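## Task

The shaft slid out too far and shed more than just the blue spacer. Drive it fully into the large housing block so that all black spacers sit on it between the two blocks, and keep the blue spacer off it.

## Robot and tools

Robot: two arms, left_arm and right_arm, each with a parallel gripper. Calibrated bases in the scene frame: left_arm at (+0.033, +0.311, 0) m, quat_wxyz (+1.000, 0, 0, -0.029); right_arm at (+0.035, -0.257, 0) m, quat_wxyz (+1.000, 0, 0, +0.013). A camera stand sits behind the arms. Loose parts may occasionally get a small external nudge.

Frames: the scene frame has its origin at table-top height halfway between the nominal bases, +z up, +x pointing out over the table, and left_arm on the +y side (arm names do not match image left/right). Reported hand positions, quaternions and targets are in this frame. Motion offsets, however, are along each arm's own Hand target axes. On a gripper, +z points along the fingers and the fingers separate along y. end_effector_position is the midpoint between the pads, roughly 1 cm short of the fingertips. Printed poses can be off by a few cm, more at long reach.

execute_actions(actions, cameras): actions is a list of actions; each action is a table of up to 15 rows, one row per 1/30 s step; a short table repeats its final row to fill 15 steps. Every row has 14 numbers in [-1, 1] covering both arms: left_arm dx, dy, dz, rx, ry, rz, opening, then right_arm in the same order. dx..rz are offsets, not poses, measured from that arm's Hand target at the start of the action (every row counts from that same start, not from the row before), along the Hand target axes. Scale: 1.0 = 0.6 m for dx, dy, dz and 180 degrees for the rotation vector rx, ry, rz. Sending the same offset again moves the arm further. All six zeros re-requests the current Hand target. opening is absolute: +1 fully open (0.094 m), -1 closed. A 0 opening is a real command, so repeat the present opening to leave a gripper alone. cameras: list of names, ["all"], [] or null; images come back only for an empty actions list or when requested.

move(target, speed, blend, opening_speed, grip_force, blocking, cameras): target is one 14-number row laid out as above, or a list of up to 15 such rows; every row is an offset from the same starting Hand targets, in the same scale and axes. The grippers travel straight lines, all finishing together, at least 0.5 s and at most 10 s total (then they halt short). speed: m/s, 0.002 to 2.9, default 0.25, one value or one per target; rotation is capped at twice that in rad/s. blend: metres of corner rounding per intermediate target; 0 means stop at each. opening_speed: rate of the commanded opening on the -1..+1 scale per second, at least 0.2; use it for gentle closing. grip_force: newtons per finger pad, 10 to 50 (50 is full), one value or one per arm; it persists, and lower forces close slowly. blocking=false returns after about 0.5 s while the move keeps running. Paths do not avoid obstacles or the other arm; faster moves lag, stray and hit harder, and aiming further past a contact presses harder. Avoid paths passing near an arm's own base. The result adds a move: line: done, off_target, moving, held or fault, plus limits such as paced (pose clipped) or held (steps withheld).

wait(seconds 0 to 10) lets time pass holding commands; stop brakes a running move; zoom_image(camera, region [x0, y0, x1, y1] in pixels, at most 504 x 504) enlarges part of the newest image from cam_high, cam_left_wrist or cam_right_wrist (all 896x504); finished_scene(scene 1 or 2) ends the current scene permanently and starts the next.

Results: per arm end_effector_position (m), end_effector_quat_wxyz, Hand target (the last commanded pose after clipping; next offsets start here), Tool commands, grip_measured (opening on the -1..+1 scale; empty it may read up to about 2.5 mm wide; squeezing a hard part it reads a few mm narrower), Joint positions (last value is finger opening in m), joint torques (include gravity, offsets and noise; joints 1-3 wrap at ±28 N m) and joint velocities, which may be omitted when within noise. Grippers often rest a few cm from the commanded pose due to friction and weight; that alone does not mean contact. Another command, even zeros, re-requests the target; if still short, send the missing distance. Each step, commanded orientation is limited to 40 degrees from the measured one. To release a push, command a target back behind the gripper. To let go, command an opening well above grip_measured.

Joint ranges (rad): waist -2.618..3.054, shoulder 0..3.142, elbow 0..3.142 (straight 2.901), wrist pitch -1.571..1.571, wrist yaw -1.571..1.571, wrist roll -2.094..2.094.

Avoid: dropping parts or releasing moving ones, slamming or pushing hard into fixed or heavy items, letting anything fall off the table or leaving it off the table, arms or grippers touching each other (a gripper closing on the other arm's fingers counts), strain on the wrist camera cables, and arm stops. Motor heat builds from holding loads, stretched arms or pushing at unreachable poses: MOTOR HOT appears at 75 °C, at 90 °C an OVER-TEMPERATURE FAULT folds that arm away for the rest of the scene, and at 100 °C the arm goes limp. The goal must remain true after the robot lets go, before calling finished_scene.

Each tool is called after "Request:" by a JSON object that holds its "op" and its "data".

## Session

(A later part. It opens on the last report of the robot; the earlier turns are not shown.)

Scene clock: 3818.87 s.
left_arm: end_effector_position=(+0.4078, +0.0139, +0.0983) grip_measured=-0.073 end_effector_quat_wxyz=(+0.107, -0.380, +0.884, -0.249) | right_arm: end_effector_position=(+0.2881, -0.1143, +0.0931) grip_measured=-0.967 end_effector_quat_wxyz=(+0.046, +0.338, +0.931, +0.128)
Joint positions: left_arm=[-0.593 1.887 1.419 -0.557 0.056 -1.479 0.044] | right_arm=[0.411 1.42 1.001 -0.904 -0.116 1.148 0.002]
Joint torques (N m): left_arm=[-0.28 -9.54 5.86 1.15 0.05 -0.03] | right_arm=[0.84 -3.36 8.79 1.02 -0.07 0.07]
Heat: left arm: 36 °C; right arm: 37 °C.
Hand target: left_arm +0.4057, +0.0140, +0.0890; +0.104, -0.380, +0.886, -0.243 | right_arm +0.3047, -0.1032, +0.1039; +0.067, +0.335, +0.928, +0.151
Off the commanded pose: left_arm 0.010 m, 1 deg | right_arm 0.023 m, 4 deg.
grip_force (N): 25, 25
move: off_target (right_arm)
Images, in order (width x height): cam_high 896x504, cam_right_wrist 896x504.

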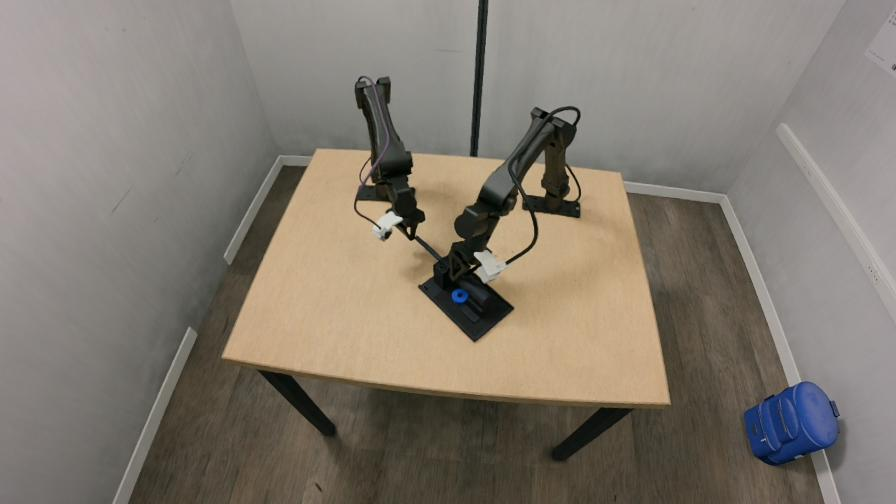

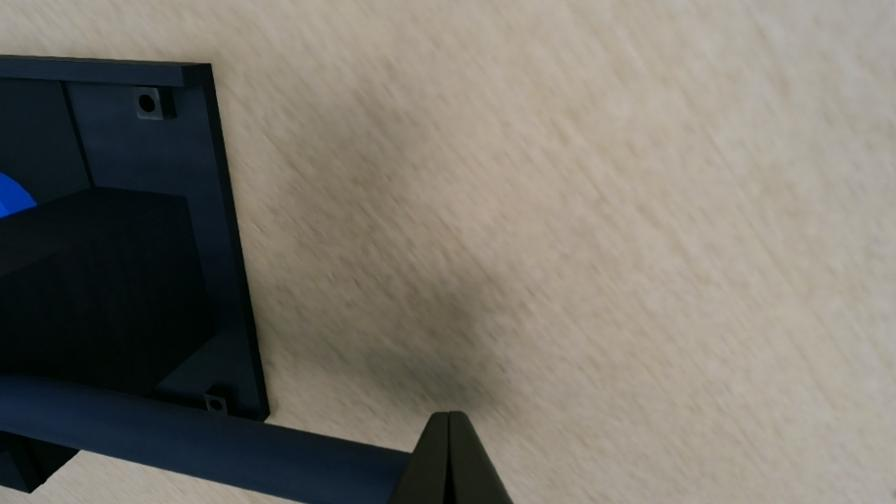

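Request:
{"op": "wait", "data": {"seconds": 0.1, "cameras": ["cam_left_wrist"]}}

Request:
{"op": "zoom_image", "data": {"camera": "cam_left_wrist", "region": [300, 340, 600, 504]}}

Scene clock: 3830.03 s.
left_arm: end_effector_position=(+0.4078, +0.0139, +0.0983) grip_measured=-0.073 end_effector_quat_wxyz=(+0.107, -0.380, +0.884, -0.249) | right_arm: end_effector_position=(+0.2881, -0.1143, +0.0931) grip_measured=-0.967 end_effector_quat_wxyz=(+0.046, +0.338, +0.931, +0.128)
Joint positions: left_arm=[-0.593 1.887 1.419 -0.557 0.056 -1.479 0.044] | right_arm=[0.411 1.42 1.001 -0.904 -0.116 1.149 0.002]
Joint torques (N m): left_arm=[-0.29 -9.54 5.86 1.15 0.01 -0.03] | right_arm=[0.83 -3.29 8.8 1.02 -0.07 0.08]
Heat: left arm: 36 °C; right arm: 38 °C.
Hand target: left_arm +0.4056, +0.0140, +0.0890; +0.104, -0.380, +0.886, -0.243 | right_arm +0.3047, -0.1032, +0.1039; +0.067, +0.336, +0.928, +0.151
Tool commands: left_gripper/opening=-0.2 right_gripper/opening=-1.0
Off the commanded pose: left_arm 0.010 m, 1 deg | right_arm 0.023 m, 4 deg.
grip_force (N): 25, 25
wait: 0.10 s; at rest from the start
Images, in order (width x height): cam_left_wrist 896x504.

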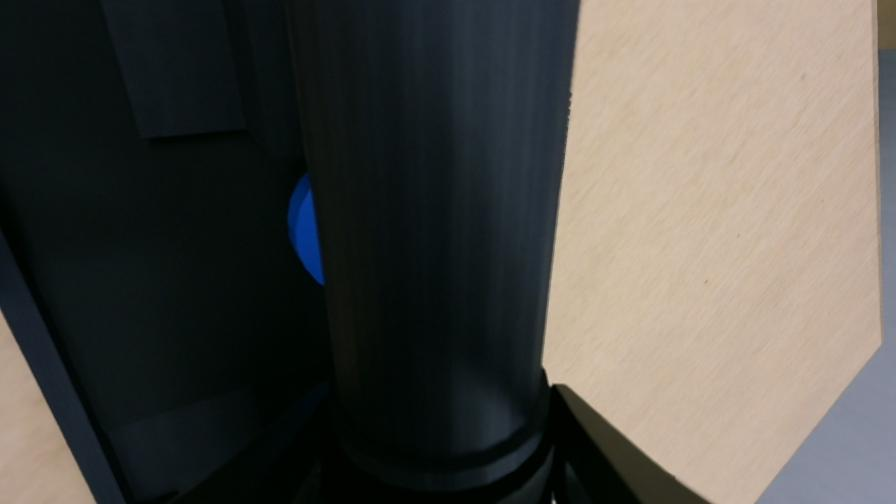

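Scaled by 1.680 from the camera's 896x504 image, which has a finer 1280x720 frame.

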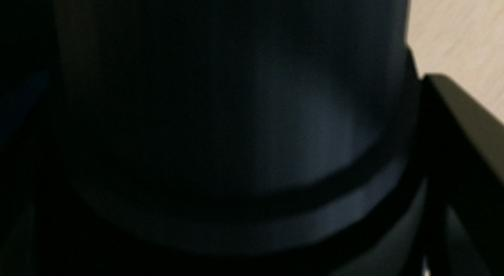

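Request:
{"op": "wait", "data": {"seconds": 0.1, "cameras": ["cam_high"]}}

Request:
{"op": "zoom_image", "data": {"camera": "cam_high", "region": [430, 245, 490, 305]}}

Scene clock: 3839.63 s.
left_arm: end_effector_position=(+0.4078, +0.0139, +0.0983) grip_measured=-0.073 end_effector_quat_wxyz=(+0.107, -0.380, +0.884, -0.249) | right_arm: end_effector_position=(+0.2881, -0.1143, +0.0931) grip_measured=-0.967 end_effector_quat_wxyz=(+0.046, +0.338, +0.931, +0.128)
Joint positions: left_arm=[-0.593 1.887 1.419 -0.557 0.056 -1.479 0.044] | right_arm=[0.411 1.42 1.001 -0.904 -0.116 1.149 0.002]
Joint torques (N m): left_arm=[-0.31 -9.52 5.86 1.15 0.01 -0.03] | right_arm=[0.81 -3.3 8.77 1.02 -0.07 0.07]
Heat: left arm: 36 °C; right arm: 38 °C.
Hand target: left_arm +0.4056, +0.0140, +0.0890; +0.104, -0.380, +0.886, -0.243 | right_arm +0.3047, -0.1032, +0.1039; +0.067, +0.336, +0.928, +0.151
Tool commands: left_gripper/opening=-0.2 right_gripper/opening=-1.0
Off the commanded pose: left_arm 0.010 m, 1 deg | right_arm 0.023 m, 4 deg.
grip_force (N): 25, 25
wait: 0.10 s; at rest from the start
Images, in order (width x height): cam_high 896x504.

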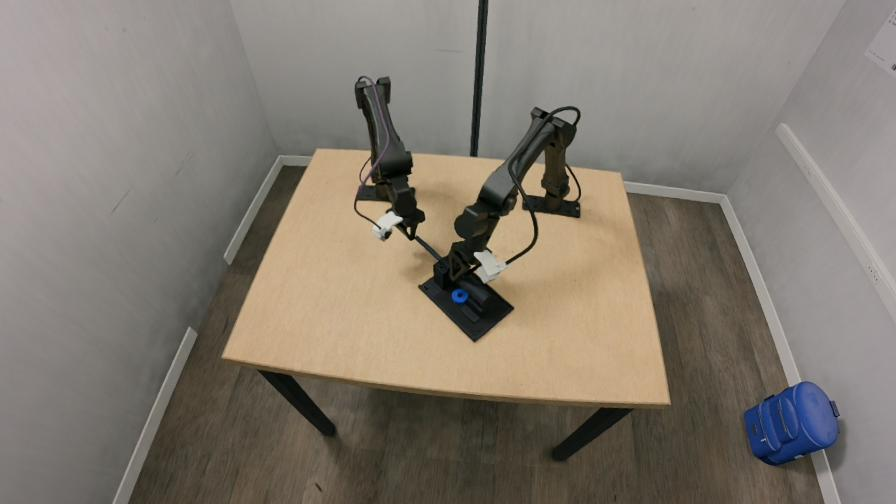

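Scaled by 8.400 from the camera's 896x504 image, which has a finer 1280x720 frame.

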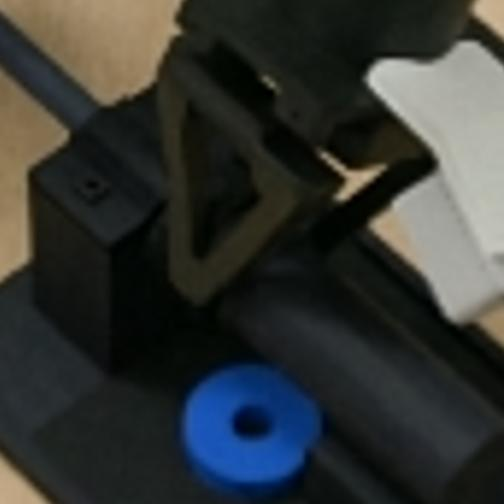

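Request:
{"op": "move", "data": {"target": [0, 0, 0, 0, 0, 0, -0.2, 0, 0.0079, 0.0028, 0, 0, 0, -1], "speed": 0.03, "cameras": ["cam_high"]}}

Request:
{"op": "zoom_image", "data": {"camera": "cam_high", "region": [405, 225, 455, 275]}}

Scene clock: 3851.90 s.
left_arm: end_effector_position=(+0.4084, +0.0147, +0.0983) grip_measured=-0.073 end_effector_quat_wxyz=(+0.109, -0.381, +0.884, -0.247) | right_arm: end_effector_position=(+0.2904, -0.1120, +0.0930) grip_measured=-0.967 end_effector_quat_wxyz=(+0.045, +0.339, +0.931, +0.126)
Joint positions: left_arm=[-0.593 1.887 1.419 -0.557 0.051 -1.479 0.044] | right_arm=[0.418 1.436 1.016 -0.907 -0.111 1.155 0.002]
Joint torques (N m): left_arm=[-0.31 -9.52 5.86 1.15 0.06 -0.03] | right_arm=[0.85 -3.34 8.83 1.07 -0.1 0.11]
Heat: left arm: 36 °C; right arm: 38 °C.
Hand target: left_arm +0.4056, +0.0140, +0.0890; +0.104, -0.380, +0.886, -0.243 | right_arm +0.3080, -0.0993, +0.1039; +0.067, +0.335, +0.928, +0.151
Off the commanded pose: left_arm 0.010 m, 1 deg | right_arm 0.024 m, 4 deg.
grip_force (N): 25, 25
move: off_target (right_arm)
Images, in order (width x height): cam_high 896x504.

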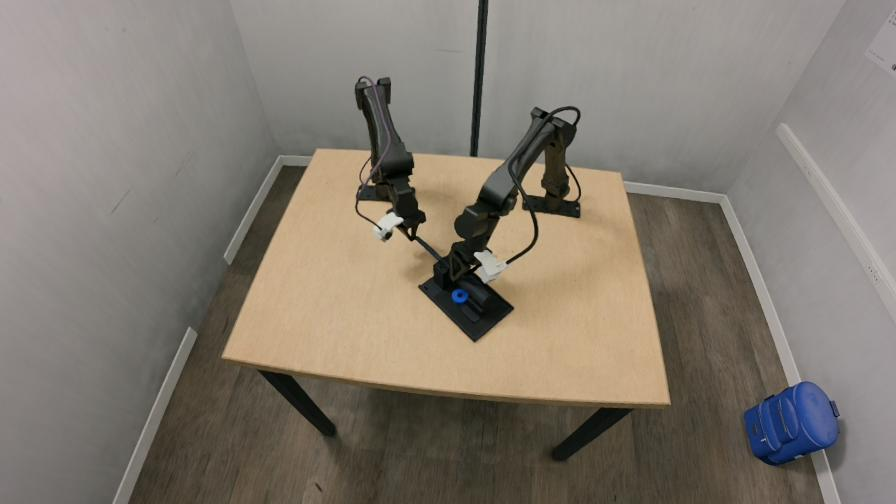

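Scaled by 10.080 from the camera's 896x504 image, which has a finer 1280x720 frame.

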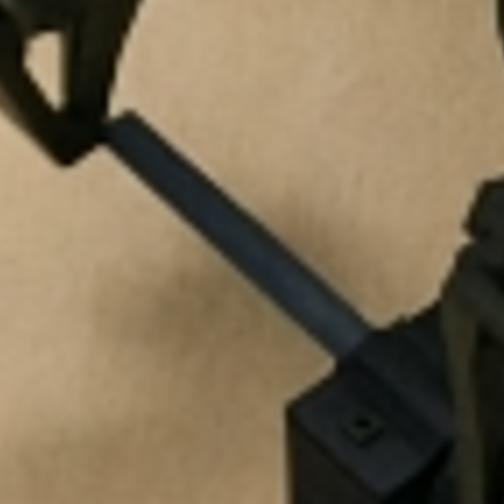

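Request:
{"op": "move", "data": {"target": [[0, 0, 0, 0, 0, 0, -0.2, 0.0087, -0.0555, -0.0475, 0, 0, 0, -1], [0, 0, 0, 0, 0, 0, -0.2, 0.006, -0.0175, -0.158, 0, 0, 0, -1], [0, 0, 0, 0, 0, 0, -0.2, 0.0103, 0.1545, -0.0875, -0.1446, 0.0056, 0.005, -1]], "speed": [0.1, 0.15, 0.15], "blend": 0.01, "cameras": ["all"]}}

Scene clock: 3940.40 s.
left_arm: end_effector_position=(+0.4085, +0.0148, +0.0983) grip_measured=-0.073 end_effector_quat_wxyz=(+0.109, -0.381, +0.884, -0.247) | right_arm: end_effector_position=(+0.3501, -0.0428, +0.1915) grip_measured=-0.967 end_effector_quat_wxyz=(+0.140, +0.318, +0.866, +0.361)
Joint positions: left_arm=[-0.593 1.887 1.419 -0.557 0.05 -1.479 0.044] | right_arm=[0.442 1.333 1.068 -0.549 -0.268 1.279 0.002]
Joint torques (N m): left_arm=[-0.31 -9.54 5.87 1.15 0.07 -0.03] | right_arm=[0.53 -3.54 4.94 1.49 -0.21 -0.01]
Heat: left arm: 36 °C; right arm: 36 °C.
Hand target: left_arm +0.4056, +0.0140, +0.0890; +0.104, -0.380, +0.886, -0.243 | right_arm +0.3472, -0.0400, +0.1834; +0.131, +0.318, +0.868, +0.359
Off the commanded pose: left_arm 0.010 m, 1 deg | right_arm 0.009 m, 1 deg.
grip_force (N): 25, 25
move: done

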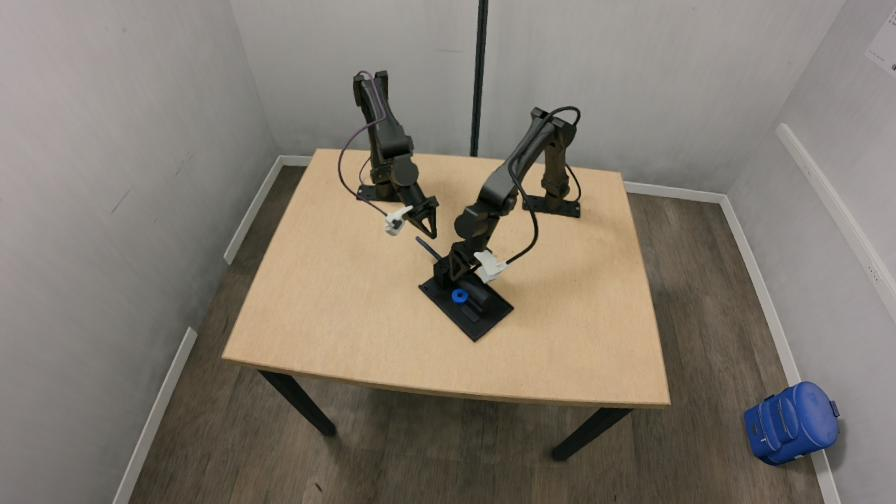

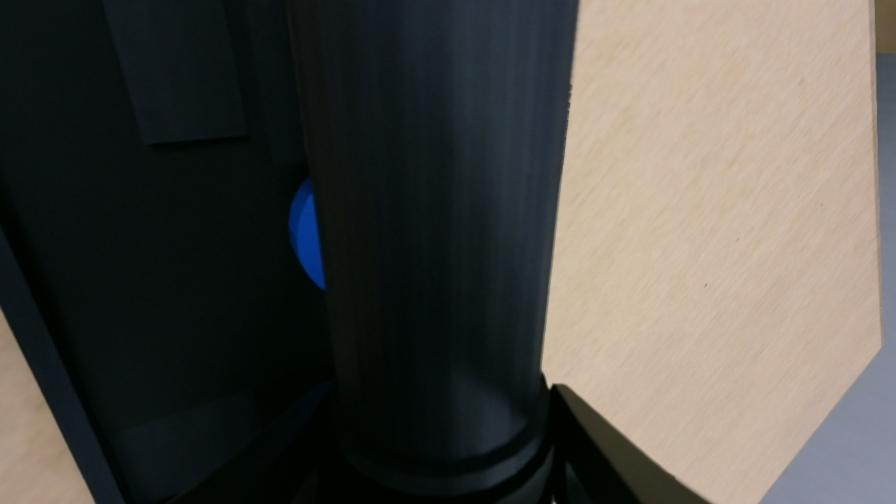

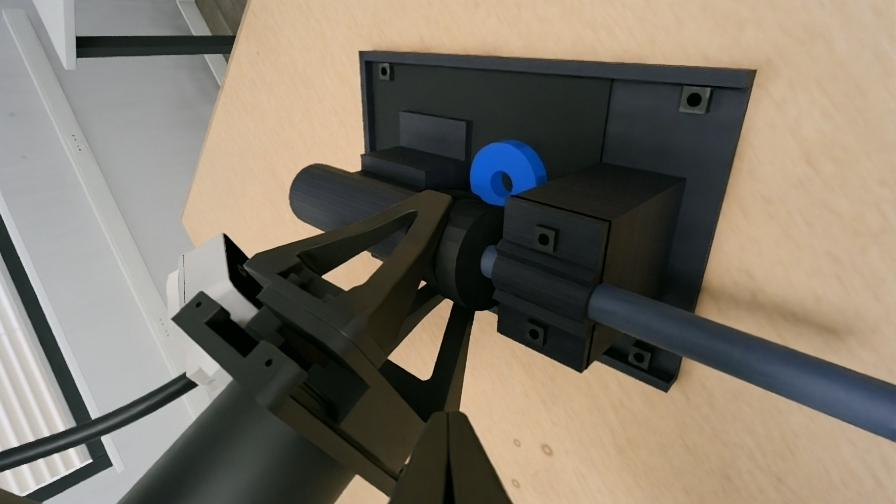

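Request:
{"op": "zoom_image", "data": {"camera": "cam_right_wrist", "region": [390, 170, 550, 330]}}

Scaled by 3.150 from the camera's 896x504 image, which has a finer 1280x720 frame.

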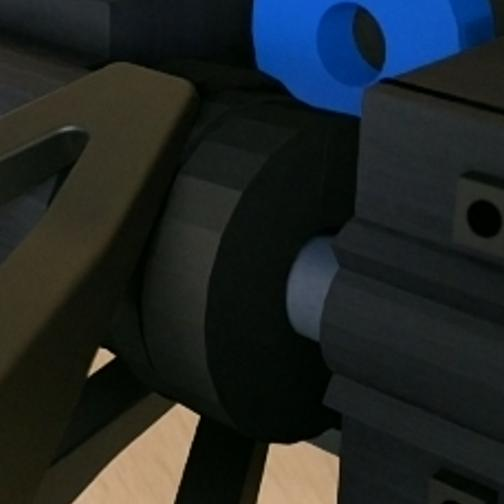

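Request:
{"op": "zoom_image", "data": {"camera": "cam_right_wrist", "region": [415, 185, 505, 315]}}

Scaled by 3.877 from the camera's 896x504 image, which has a finer 1280x720 frame.

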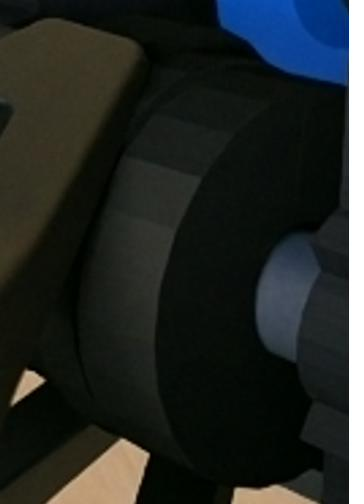

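Request:
{"op": "zoom_image", "data": {"camera": "cam_right_wrist", "region": [412, 240, 462, 310]}}

Request:
{"op": "zoom_image", "data": {"camera": "cam_right_wrist", "region": [440, 180, 500, 230]}}

Scaled by 7.200 from the camera's 896x504 image, which has a finer 1280x720 frame.

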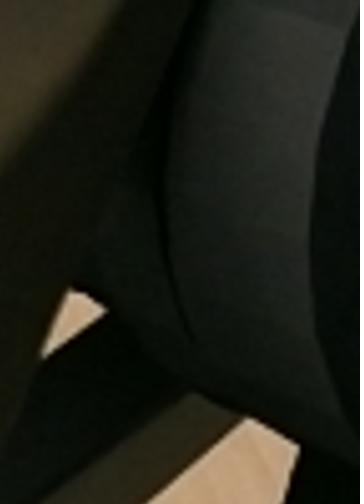

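Scaled by 8.400 from the camera's 896x504 image, which has a finer 1280x720 frame.

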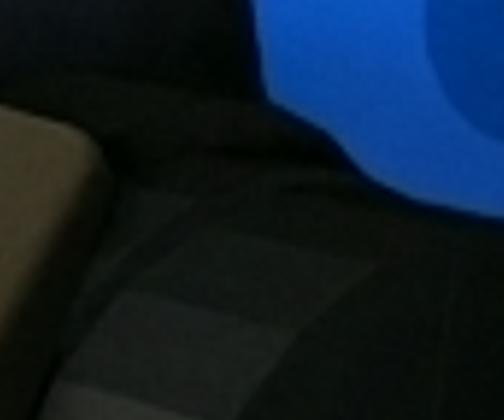

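Request:
{"op": "move", "data": {"target": [[0, 0, 0, 0, 0, 0, -0.2, -0.0045, -0.1405, -0.1562, 0.1446, -0.0056, -0.005, -1], [0, 0, 0, 0, 0, 0, -0.2, -0.0045, -0.2607, -0.036, 0.1446, -0.0056, -0.005, -1]], "speed": [0.15, 0.1], "blend": 0.01, "cameras": ["cam_right_wrist", "cam_high"]}}

Request:
{"op": "zoom_image", "data": {"camera": "cam_high", "region": [405, 225, 455, 275]}}

Scene clock: 4023.23 s.
left_arm: end_effector_position=(+0.4085, +0.0148, +0.0983) grip_measured=-0.073 end_effector_quat_wxyz=(+0.109, -0.381, +0.884, -0.247) | right_arm: end_effector_position=(+0.2668, -0.1332, +0.0914) grip_measured=-0.967 end_effector_quat_wxyz=(+0.058, +0.337, +0.927, +0.155)
Joint positions: left_arm=[-0.593 1.887 1.419 -0.557 0.05 -1.479 0.044] | right_arm=[0.354 1.261 0.857 -0.87 -0.153 1.101 0.002]
Joint torques (N m): left_arm=[-0.31 -9.52 5.86 1.15 0.07 -0.03] | right_arm=[-0.57 -3.19 4.51 0.92 0.11 -0.16]
Heat: left arm: 36 °C; right arm: 36 °C.
Hand target: left_arm +0.4056, +0.0140, +0.0890; +0.104, -0.380, +0.886, -0.243 | right_arm +0.2680, -0.1379, +0.0882; +0.067, +0.336, +0.927, +0.151
Off the commanded pose: left_arm 0.010 m, 1 deg | right_arm 0.006 m, 1 deg.
grip_force (N): 25, 25
move: done
Images, in order (width x height): cam_high 896x504, cam_right_wrist 896x504.

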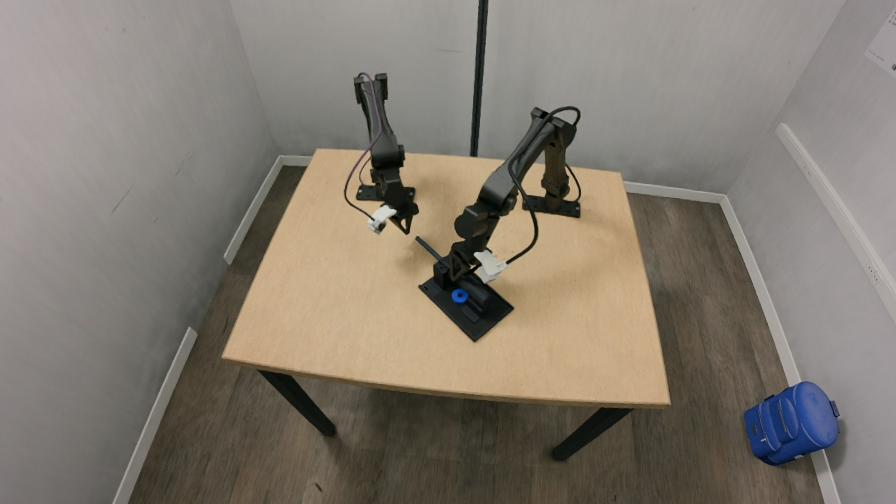

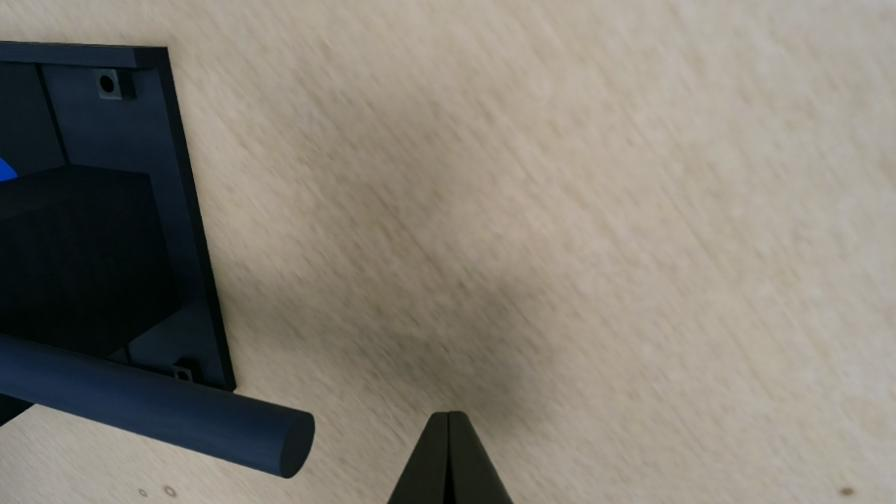

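Scaled by 10.080 from the camera's 896x504 image, which has a finer 1280x720 frame.

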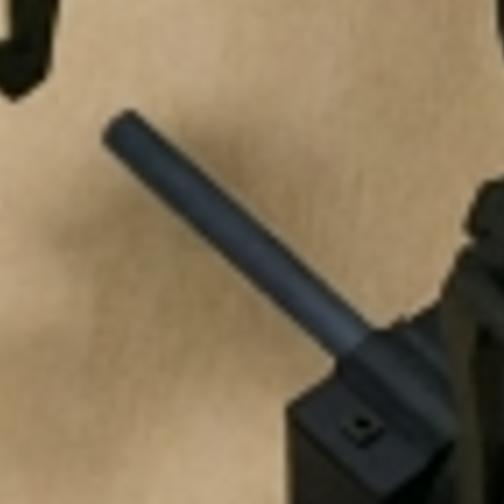

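Request:
{"op": "move", "data": {"target": [0, 0, 0, 0, 0, 0, -0.2, -0.007, 0.0393, 0.0125, 0, 0, 0, -1], "speed": 0.04, "cameras": ["cam_right_wrist", "cam_high"]}}

Request:
{"op": "zoom_image", "data": {"camera": "cam_high", "region": [405, 225, 455, 275]}}

Scene clock: 4033.33 s.
left_arm: end_effector_position=(+0.4085, +0.0148, +0.0983) grip_measured=-0.073 end_effector_quat_wxyz=(+0.109, -0.381, +0.884, -0.247) | right_arm: end_effector_position=(+0.2756, -0.1250, +0.0814) grip_measured=-0.967 end_effector_quat_wxyz=(+0.049, +0.335, +0.930, +0.145)
Joint positions: left_arm=[-0.593 1.887 1.419 -0.557 0.05 -1.479 0.044] | right_arm=[0.376 1.341 0.882 -0.84 -0.145 1.113 0.002]
Joint torques (N m): left_arm=[-0.31 -9.52 5.86 1.15 0.06 -0.04] | right_arm=[0.53 -2.77 8.06 0.86 0.11 0.05]
Heat: left arm: 36 °C; right arm: 36 °C.
Hand target: left_arm +0.4056, +0.0140, +0.0890; +0.104, -0.380, +0.886, -0.243 | right_arm +0.2870, -0.1216, +0.0888; +0.067, +0.335, +0.928, +0.151
Off the commanded pose: left_arm 0.010 m, 1 deg | right_arm 0.014 m, 2 deg.
grip_force (N): 25, 25
move: off_target (right_arm)
Images, in order (width x height): cam_high 896x504, cam_right_wrist 896x504.

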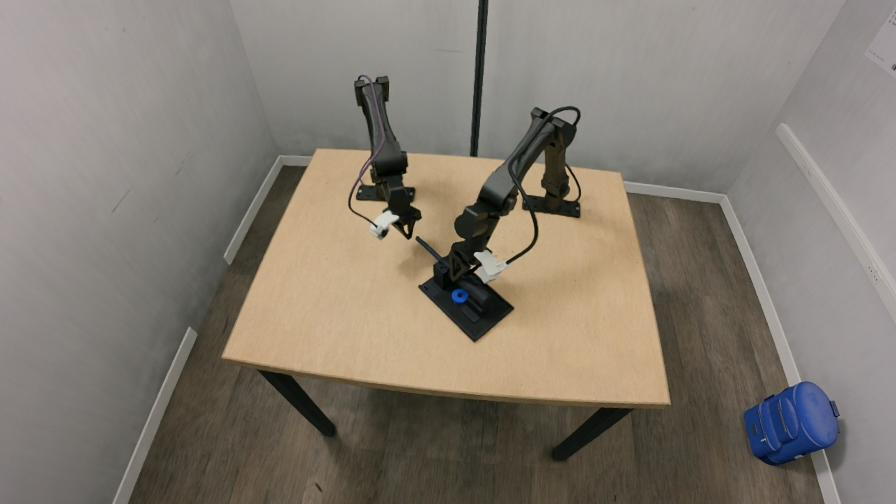

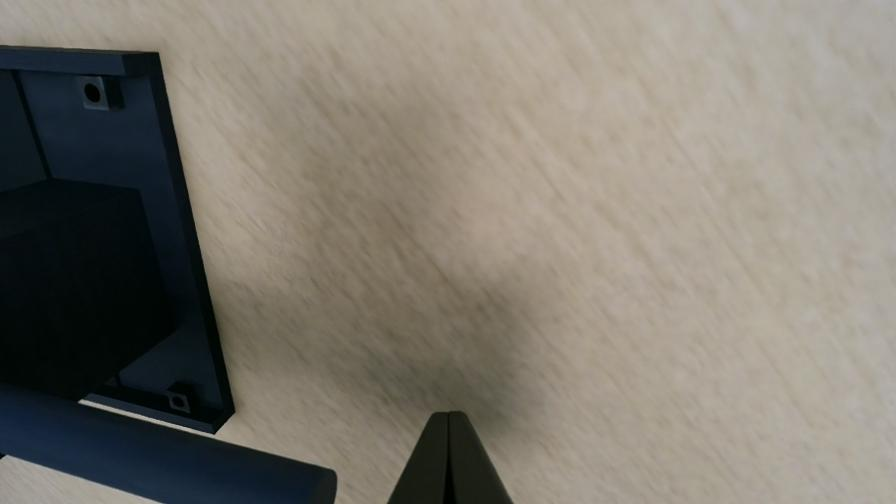

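Scaled by 10.080 from the camera's 896x504 image, which has a finer 1280x720 frame.

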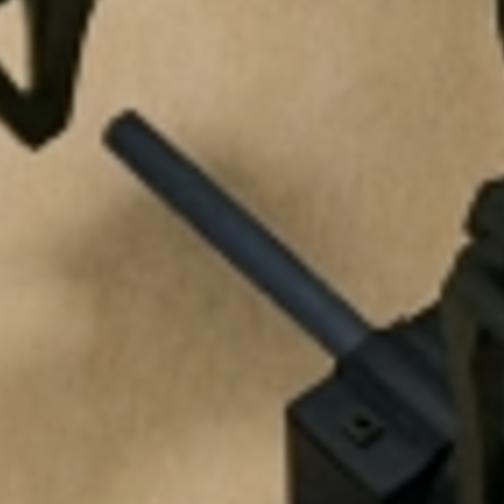

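Request:
{"op": "move", "data": {"target": [0, 0, 0, 0, 0, 0, -0.2, 0, 0.0082, -0.0236, 0, 0, 0, -1], "speed": 0.04, "cameras": ["cam_right_wrist"]}}

Scene clock: 4038.20 s.
left_arm: end_effector_position=(+0.4085, +0.0148, +0.0983) grip_measured=-0.073 end_effector_quat_wxyz=(+0.109, -0.381, +0.884, -0.247) | right_arm: end_effector_position=(+0.2829, -0.1221, +0.0957) grip_measured=-0.967 end_effector_quat_wxyz=(+0.057, +0.334, +0.928, +0.152)
Joint positions: left_arm=[-0.593 1.887 1.419 -0.557 0.05 -1.479 0.044] | right_arm=[0.376 1.341 0.934 -0.869 -0.144 1.115 0.002]
Joint torques (N m): left_arm=[-0.29 -9.54 5.87 1.15 0.07 -0.03] | right_arm=[0.64 -3.51 8.17 0.57 0.11 0.06]
Heat: left arm: 36 °C; right arm: 36 °C.
Hand target: left_arm +0.4056, +0.0140, +0.0890; +0.104, -0.380, +0.886, -0.243 | right_arm +0.2868, -0.1213, +0.1037; +0.067, +0.336, +0.928, +0.151
Off the commanded pose: left_arm 0.010 m, 1 deg | right_arm 0.009 m, 1 deg.
grip_force (N): 25, 25
move: done
Images, in order (width x height): cam_right_wrist 896x504.

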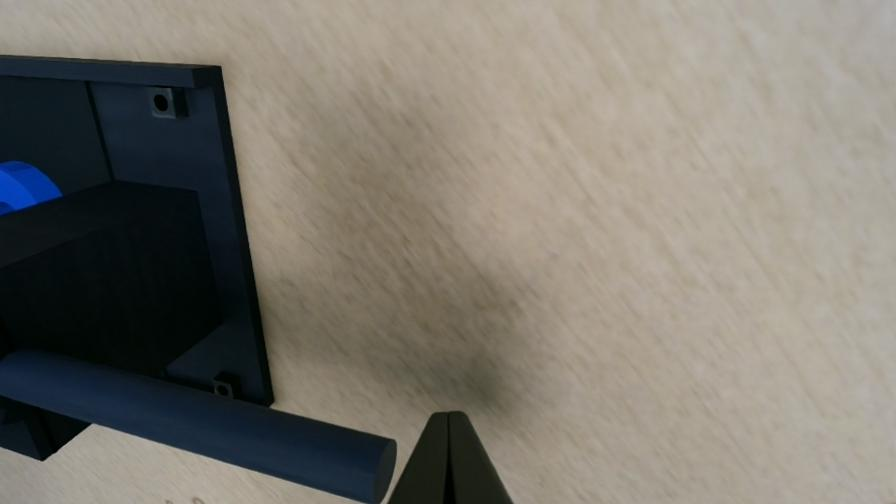

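Request:
{"op": "move", "data": {"target": [0, 0, 0, 0, 0, 0, -0.2, 0.0015, 0.0189, 0.0066, 0, 0, 0, -1], "speed": 0.03, "cameras": ["cam_high", "cam_right_wrist"]}}

Request:
{"op": "zoom_image", "data": {"camera": "cam_high", "region": [405, 225, 455, 275]}}

Scene clock: 4046.83 s.
left_arm: end_effector_position=(+0.4085, +0.0148, +0.0983) grip_measured=-0.073 end_effector_quat_wxyz=(+0.109, -0.381, +0.884, -0.247) | right_arm: end_effector_position=(+0.2867, -0.1134, +0.0969) grip_measured=-0.967 end_effector_quat_wxyz=(+0.055, +0.334, +0.929, +0.151)
Joint positions: left_arm=[-0.593 1.887 1.419 -0.557 0.05 -1.479 0.044] | right_arm=[0.403 1.373 0.965 -0.87 -0.137 1.139 0.002]
Joint torques (N m): left_arm=[-0.31 -9.54 5.86 1.15 0.07 -0.03] | right_arm=[0.53 -3.11 8.27 0.72 0.14 0.08]
Heat: left arm: 36 °C; right arm: 37 °C.
Hand target: left_arm +0.4056, +0.0140, +0.0890; +0.104, -0.380, +0.886, -0.243 | right_arm +0.2939, -0.1115, +0.1037; +0.067, +0.335, +0.928, +0.151
Off the commanded pose: left_arm 0.010 m, 1 deg | right_arm 0.010 m, 1 deg.
grip_force (N): 25, 25
move: done
Images, in order (width x height): cam_high 896x504, cam_right_wrist 896x504.

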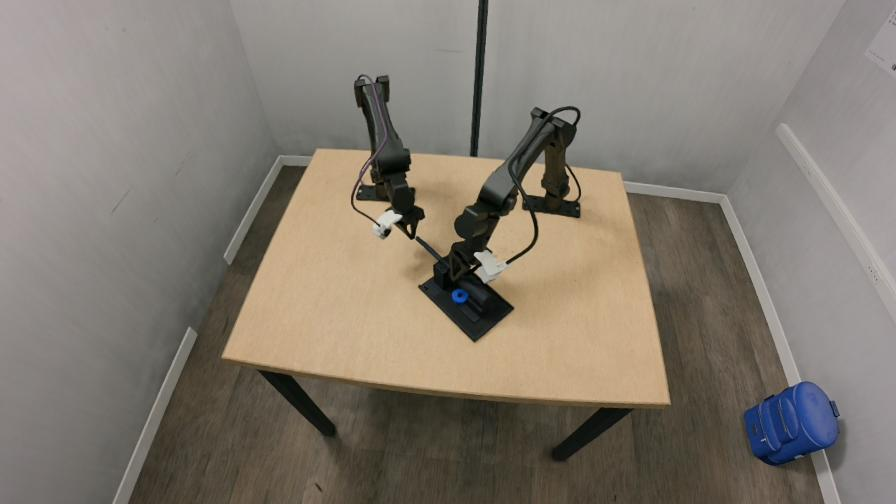

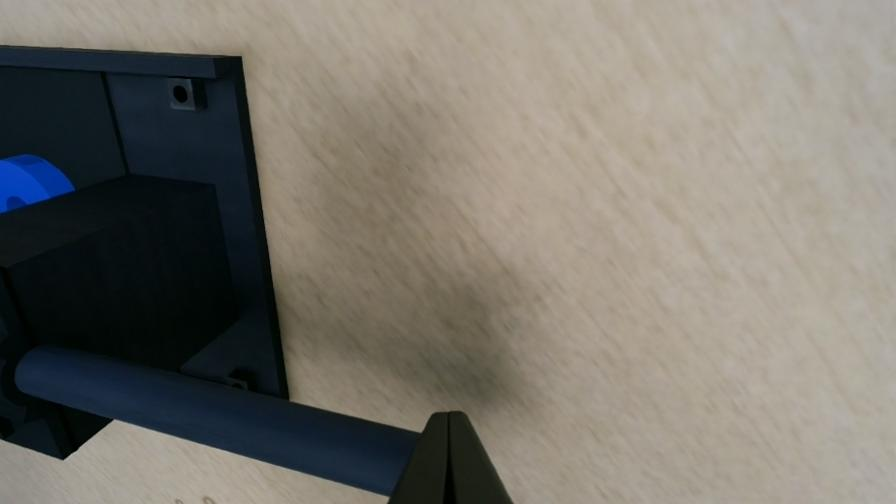

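Scaled by 10.080 from the camera's 896x504 image, which has a finer 1280x720 frame.

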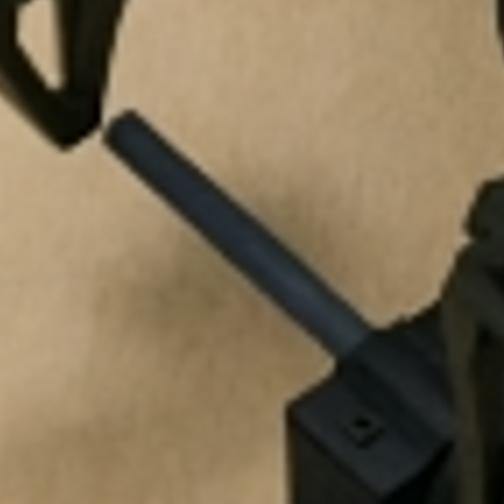

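Request:
{"op": "move", "data": {"target": [0, 0, 0, 0, 0, 0, -0.2, 0, 0.0095, 0.003, 0, 0, 0, -1], "speed": 0.03, "cameras": ["cam_high"]}}

Request:
{"op": "zoom_image", "data": {"camera": "cam_high", "region": [405, 225, 455, 275]}}

Scene clock: 4052.77 s.
left_arm: end_effector_position=(+0.4085, +0.0148, +0.0983) grip_measured=-0.073 end_effector_quat_wxyz=(+0.109, -0.381, +0.884, -0.247) | right_arm: end_effector_position=(+0.2884, -0.1117, +0.0956) grip_measured=-0.967 end_effector_quat_wxyz=(+0.054, +0.335, +0.929, +0.144)
Joint positions: left_arm=[-0.593 1.887 1.419 -0.557 0.05 -1.479 0.044] | right_arm=[0.411 1.392 0.979 -0.875 -0.128 1.148 0.002]
Joint torques (N m): left_arm=[-0.31 -9.54 5.87 1.15 0.07 -0.03] | right_arm=[0.7 -3.17 8.54 0.79 0.06 0.01]
Heat: left arm: 36 °C; right arm: 37 °C.
Hand target: left_arm +0.4056, +0.0140, +0.0890; +0.104, -0.380, +0.886, -0.243 | right_arm +0.2976, -0.1070, +0.1038; +0.067, +0.335, +0.928, +0.151
Off the commanded pose: left_arm 0.010 m, 1 deg | right_arm 0.013 m, 2 deg.
grip_force (N): 25, 25
move: off_target (right_arm)
Images, in order (width x height): cam_high 896x504.

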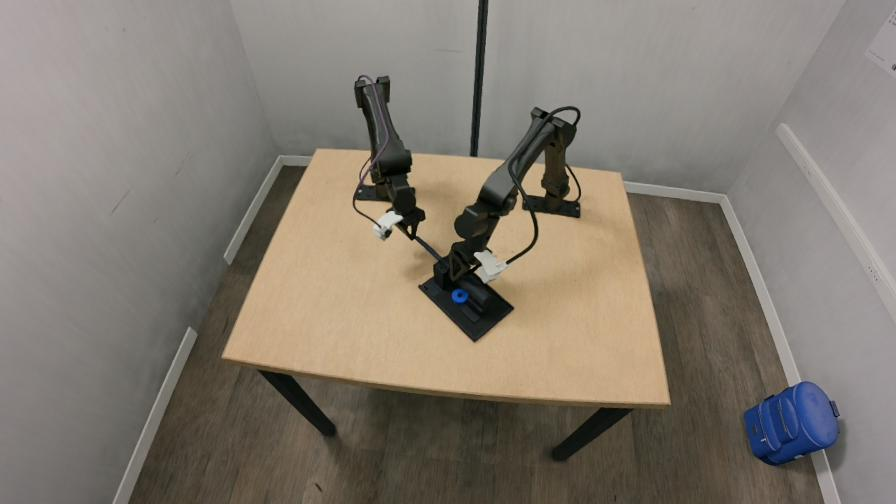

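Scaled by 10.080 from the camera's 896x504 image, which has a finer 1280x720 frame.

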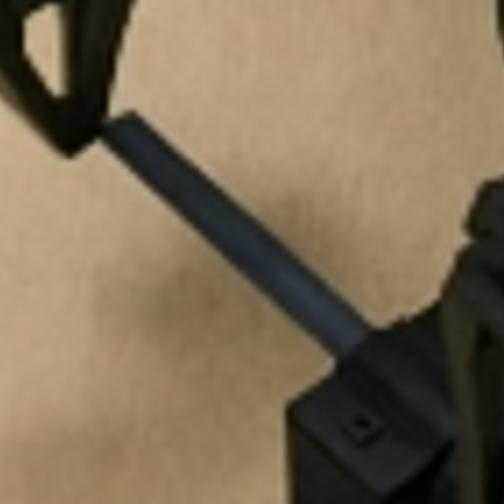

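Request:
{"op": "move", "data": {"target": [0, 0, 0, 0, 0, 0, -0.2, 0, 0.0095, 0.003, 0, 0, 0, -1], "speed": 0.03, "cameras": ["cam_high"]}}

Request:
{"op": "zoom_image", "data": {"camera": "cam_high", "region": [405, 225, 455, 275]}}

Scene clock: 4063.50 s.
left_arm: end_effector_position=(+0.4085, +0.0148, +0.0983) grip_measured=-0.073 end_effector_quat_wxyz=(+0.109, -0.381, +0.884, -0.247) | right_arm: end_effector_position=(+0.2886, -0.1113, +0.0944) grip_measured=-0.967 end_effector_quat_wxyz=(+0.050, +0.337, +0.930, +0.135)
Joint positions: left_arm=[-0.593 1.887 1.419 -0.557 0.05 -1.479 0.044] | right_arm=[0.419 1.411 0.995 -0.889 -0.117 1.157 0.002]
Joint torques (N m): left_arm=[-0.31 -9.54 5.87 1.15 0.07 -0.03] | right_arm=[0.79 -3.23 8.66 0.92 -0.04 0.06]
Heat: left arm: 36 °C; right arm: 37 °C.
Hand target: left_arm +0.4056, +0.0140, +0.0890; +0.104, -0.380, +0.886, -0.243 | right_arm +0.3015, -0.1024, +0.1040; +0.067, +0.335, +0.928, +0.151
Off the commanded pose: left_arm 0.010 m, 1 deg | right_arm 0.018 m, 3 deg.
grip_force (N): 25, 25
move: off_target (right_arm)
Images, in order (width x height): cam_high 896x504.

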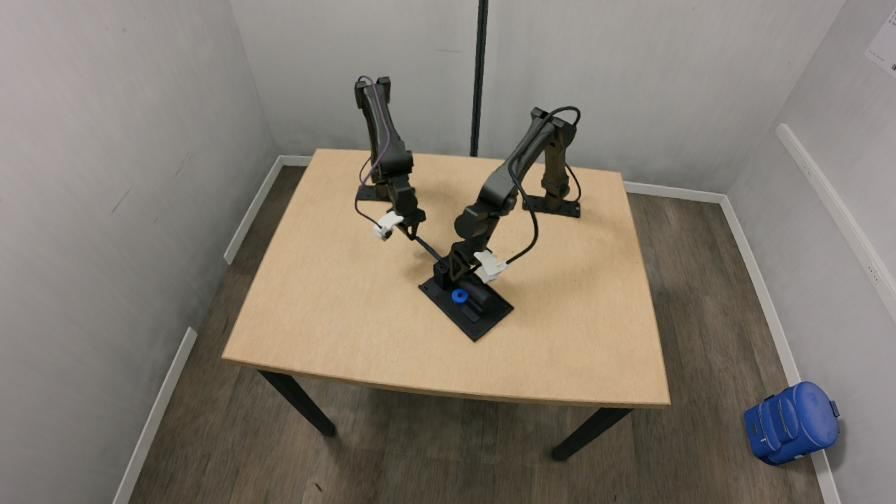

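Scaled by 10.080 from the camera's 896x504 image, which has a finer 1280x720 frame.

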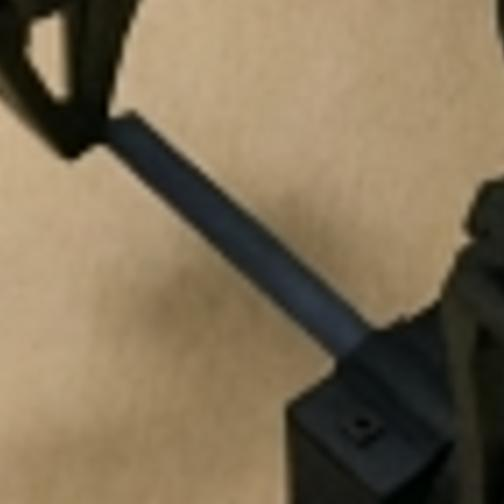

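Request:
{"op": "move", "data": {"target": [0, 0, 0, 0, 0, 0, -0.2, 0, 0.0142, 0.0045, 0, 0, 0, -1], "speed": 0.03, "cameras": ["cam_high"]}}

Request:
{"op": "zoom_image", "data": {"camera": "cam_high", "region": [405, 225, 455, 275]}}

Scene clock: 4073.23 s.
left_arm: end_effector_position=(+0.4086, +0.0150, +0.0983) grip_measured=-0.073 end_effector_quat_wxyz=(+0.110, -0.381, +0.884, -0.247) | right_arm: end_effector_position=(+0.2890, -0.1101, +0.0928) grip_measured=-0.967 end_effector_quat_wxyz=(+0.045, +0.340, +0.932, +0.122)
Joint positions: left_arm=[-0.593 1.887 1.419 -0.557 0.048 -1.479 0.044] | right_arm=[0.431 1.439 1.019 -0.911 -0.103 1.168 0.002]
Joint torques (N m): left_arm=[-0.32 -9.54 5.87 1.15 0.08 -0.03] | right_arm=[0.96 -3.37 8.9 1.1 -0.14 0.1]
Heat: left arm: 36 °C; right arm: 37 °C.
Hand target: left_arm +0.4056, +0.0139, +0.0890; +0.104, -0.380, +0.886, -0.243 | right_arm +0.3072, -0.0955, +0.1042; +0.067, +0.336, +0.928, +0.151
Off the commanded pose: left_arm 0.010 m, 1 deg | right_arm 0.026 m, 4 deg.
grip_force (N): 25, 25
move: off_target (right_arm)
Images, in order (width x height): cam_high 896x504.

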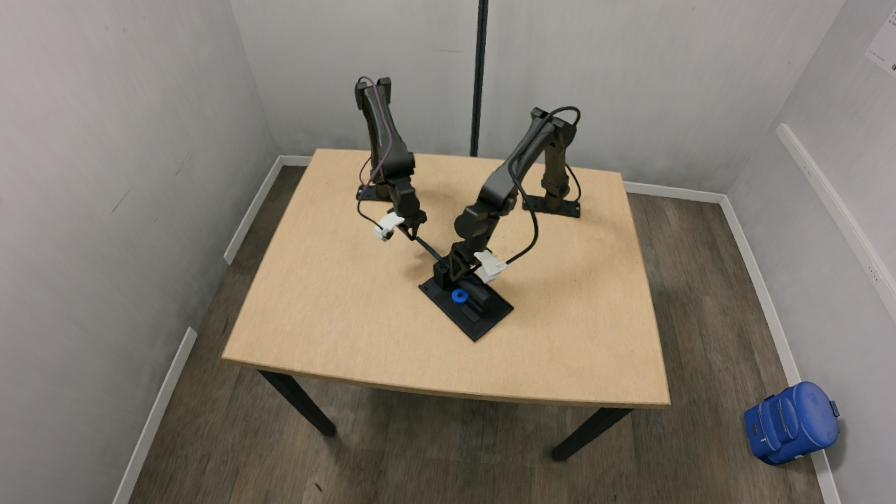

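Scaled by 10.080 from the camera's 896x504 image, which has a finer 1280x720 frame.

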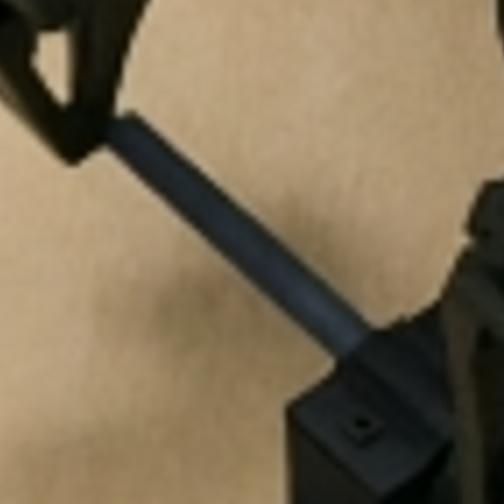

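Request:
{"op": "move", "data": {"target": [0, 0, 0, 0, 0, 0, -0.2, 0, 0.0142, 0.0045, -0.005, 0, 0, -1], "speed": 0.03, "cameras": ["cam_high"]}}

Request:
{"op": "zoom_image", "data": {"camera": "cam_high", "region": [405, 225, 455, 275]}}

Scene clock: 4085.07 s.
left_arm: end_effector_position=(+0.4098, +0.0162, +0.0983) grip_measured=-0.073 end_effector_quat_wxyz=(+0.114, -0.382, +0.884, -0.245) | right_arm: end_effector_position=(+0.2902, -0.1082, +0.0916) grip_measured=-0.967 end_effector_quat_wxyz=(+0.044, +0.341, +0.932, +0.118)
Joint positions: left_arm=[-0.593 1.887 1.419 -0.556 0.039 -1.479 0.044] | right_arm=[0.438 1.454 1.029 -0.913 -0.098 1.177 0.002]
Joint torques (N m): left_arm=[-0.29 -9.52 5.87 1.15 0.17 -0.03] | right_arm=[1.1 -3.44 9.09 1.29 -0.24 0.08]
Heat: left arm: 36 °C; right arm: 38 °C.
Hand target: left_arm +0.4057, +0.0139, +0.0890; +0.104, -0.380, +0.886, -0.243 | right_arm +0.3130, -0.0887, +0.1045; +0.069, +0.335, +0.926, +0.158
Off the commanded pose: left_arm 0.010 m, 1 deg | right_arm 0.033 m, 6 deg.
grip_force (N): 25, 25
move: off_target (right_arm)
Images, in order (width x height): cam_high 896x504.

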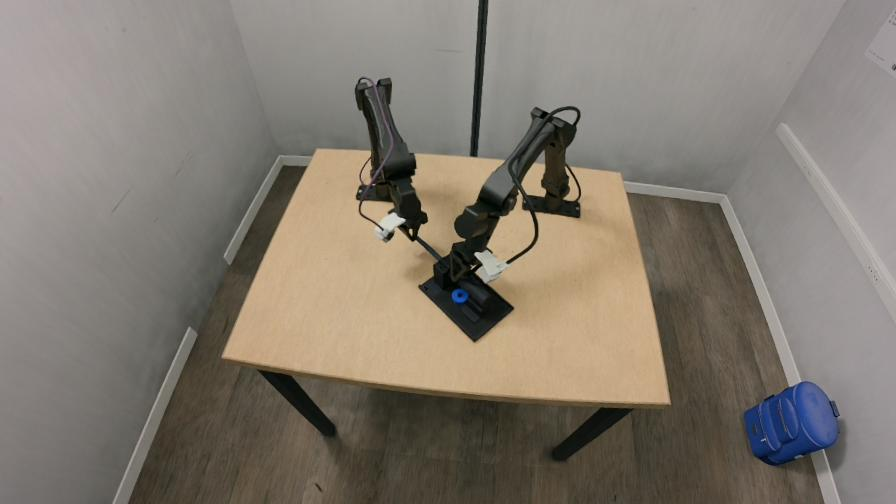

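Scaled by 10.080 from the camera's 896x504 image, which has a finer 1280x720 frame.

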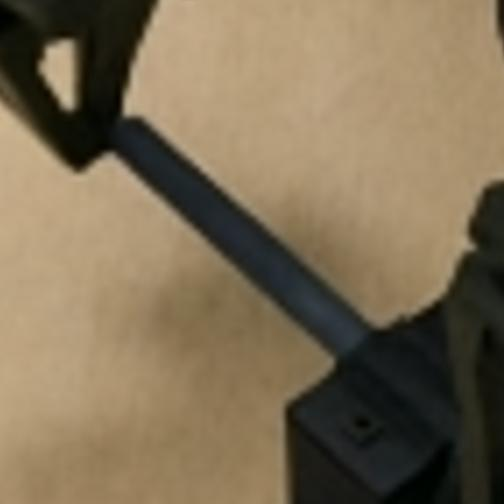

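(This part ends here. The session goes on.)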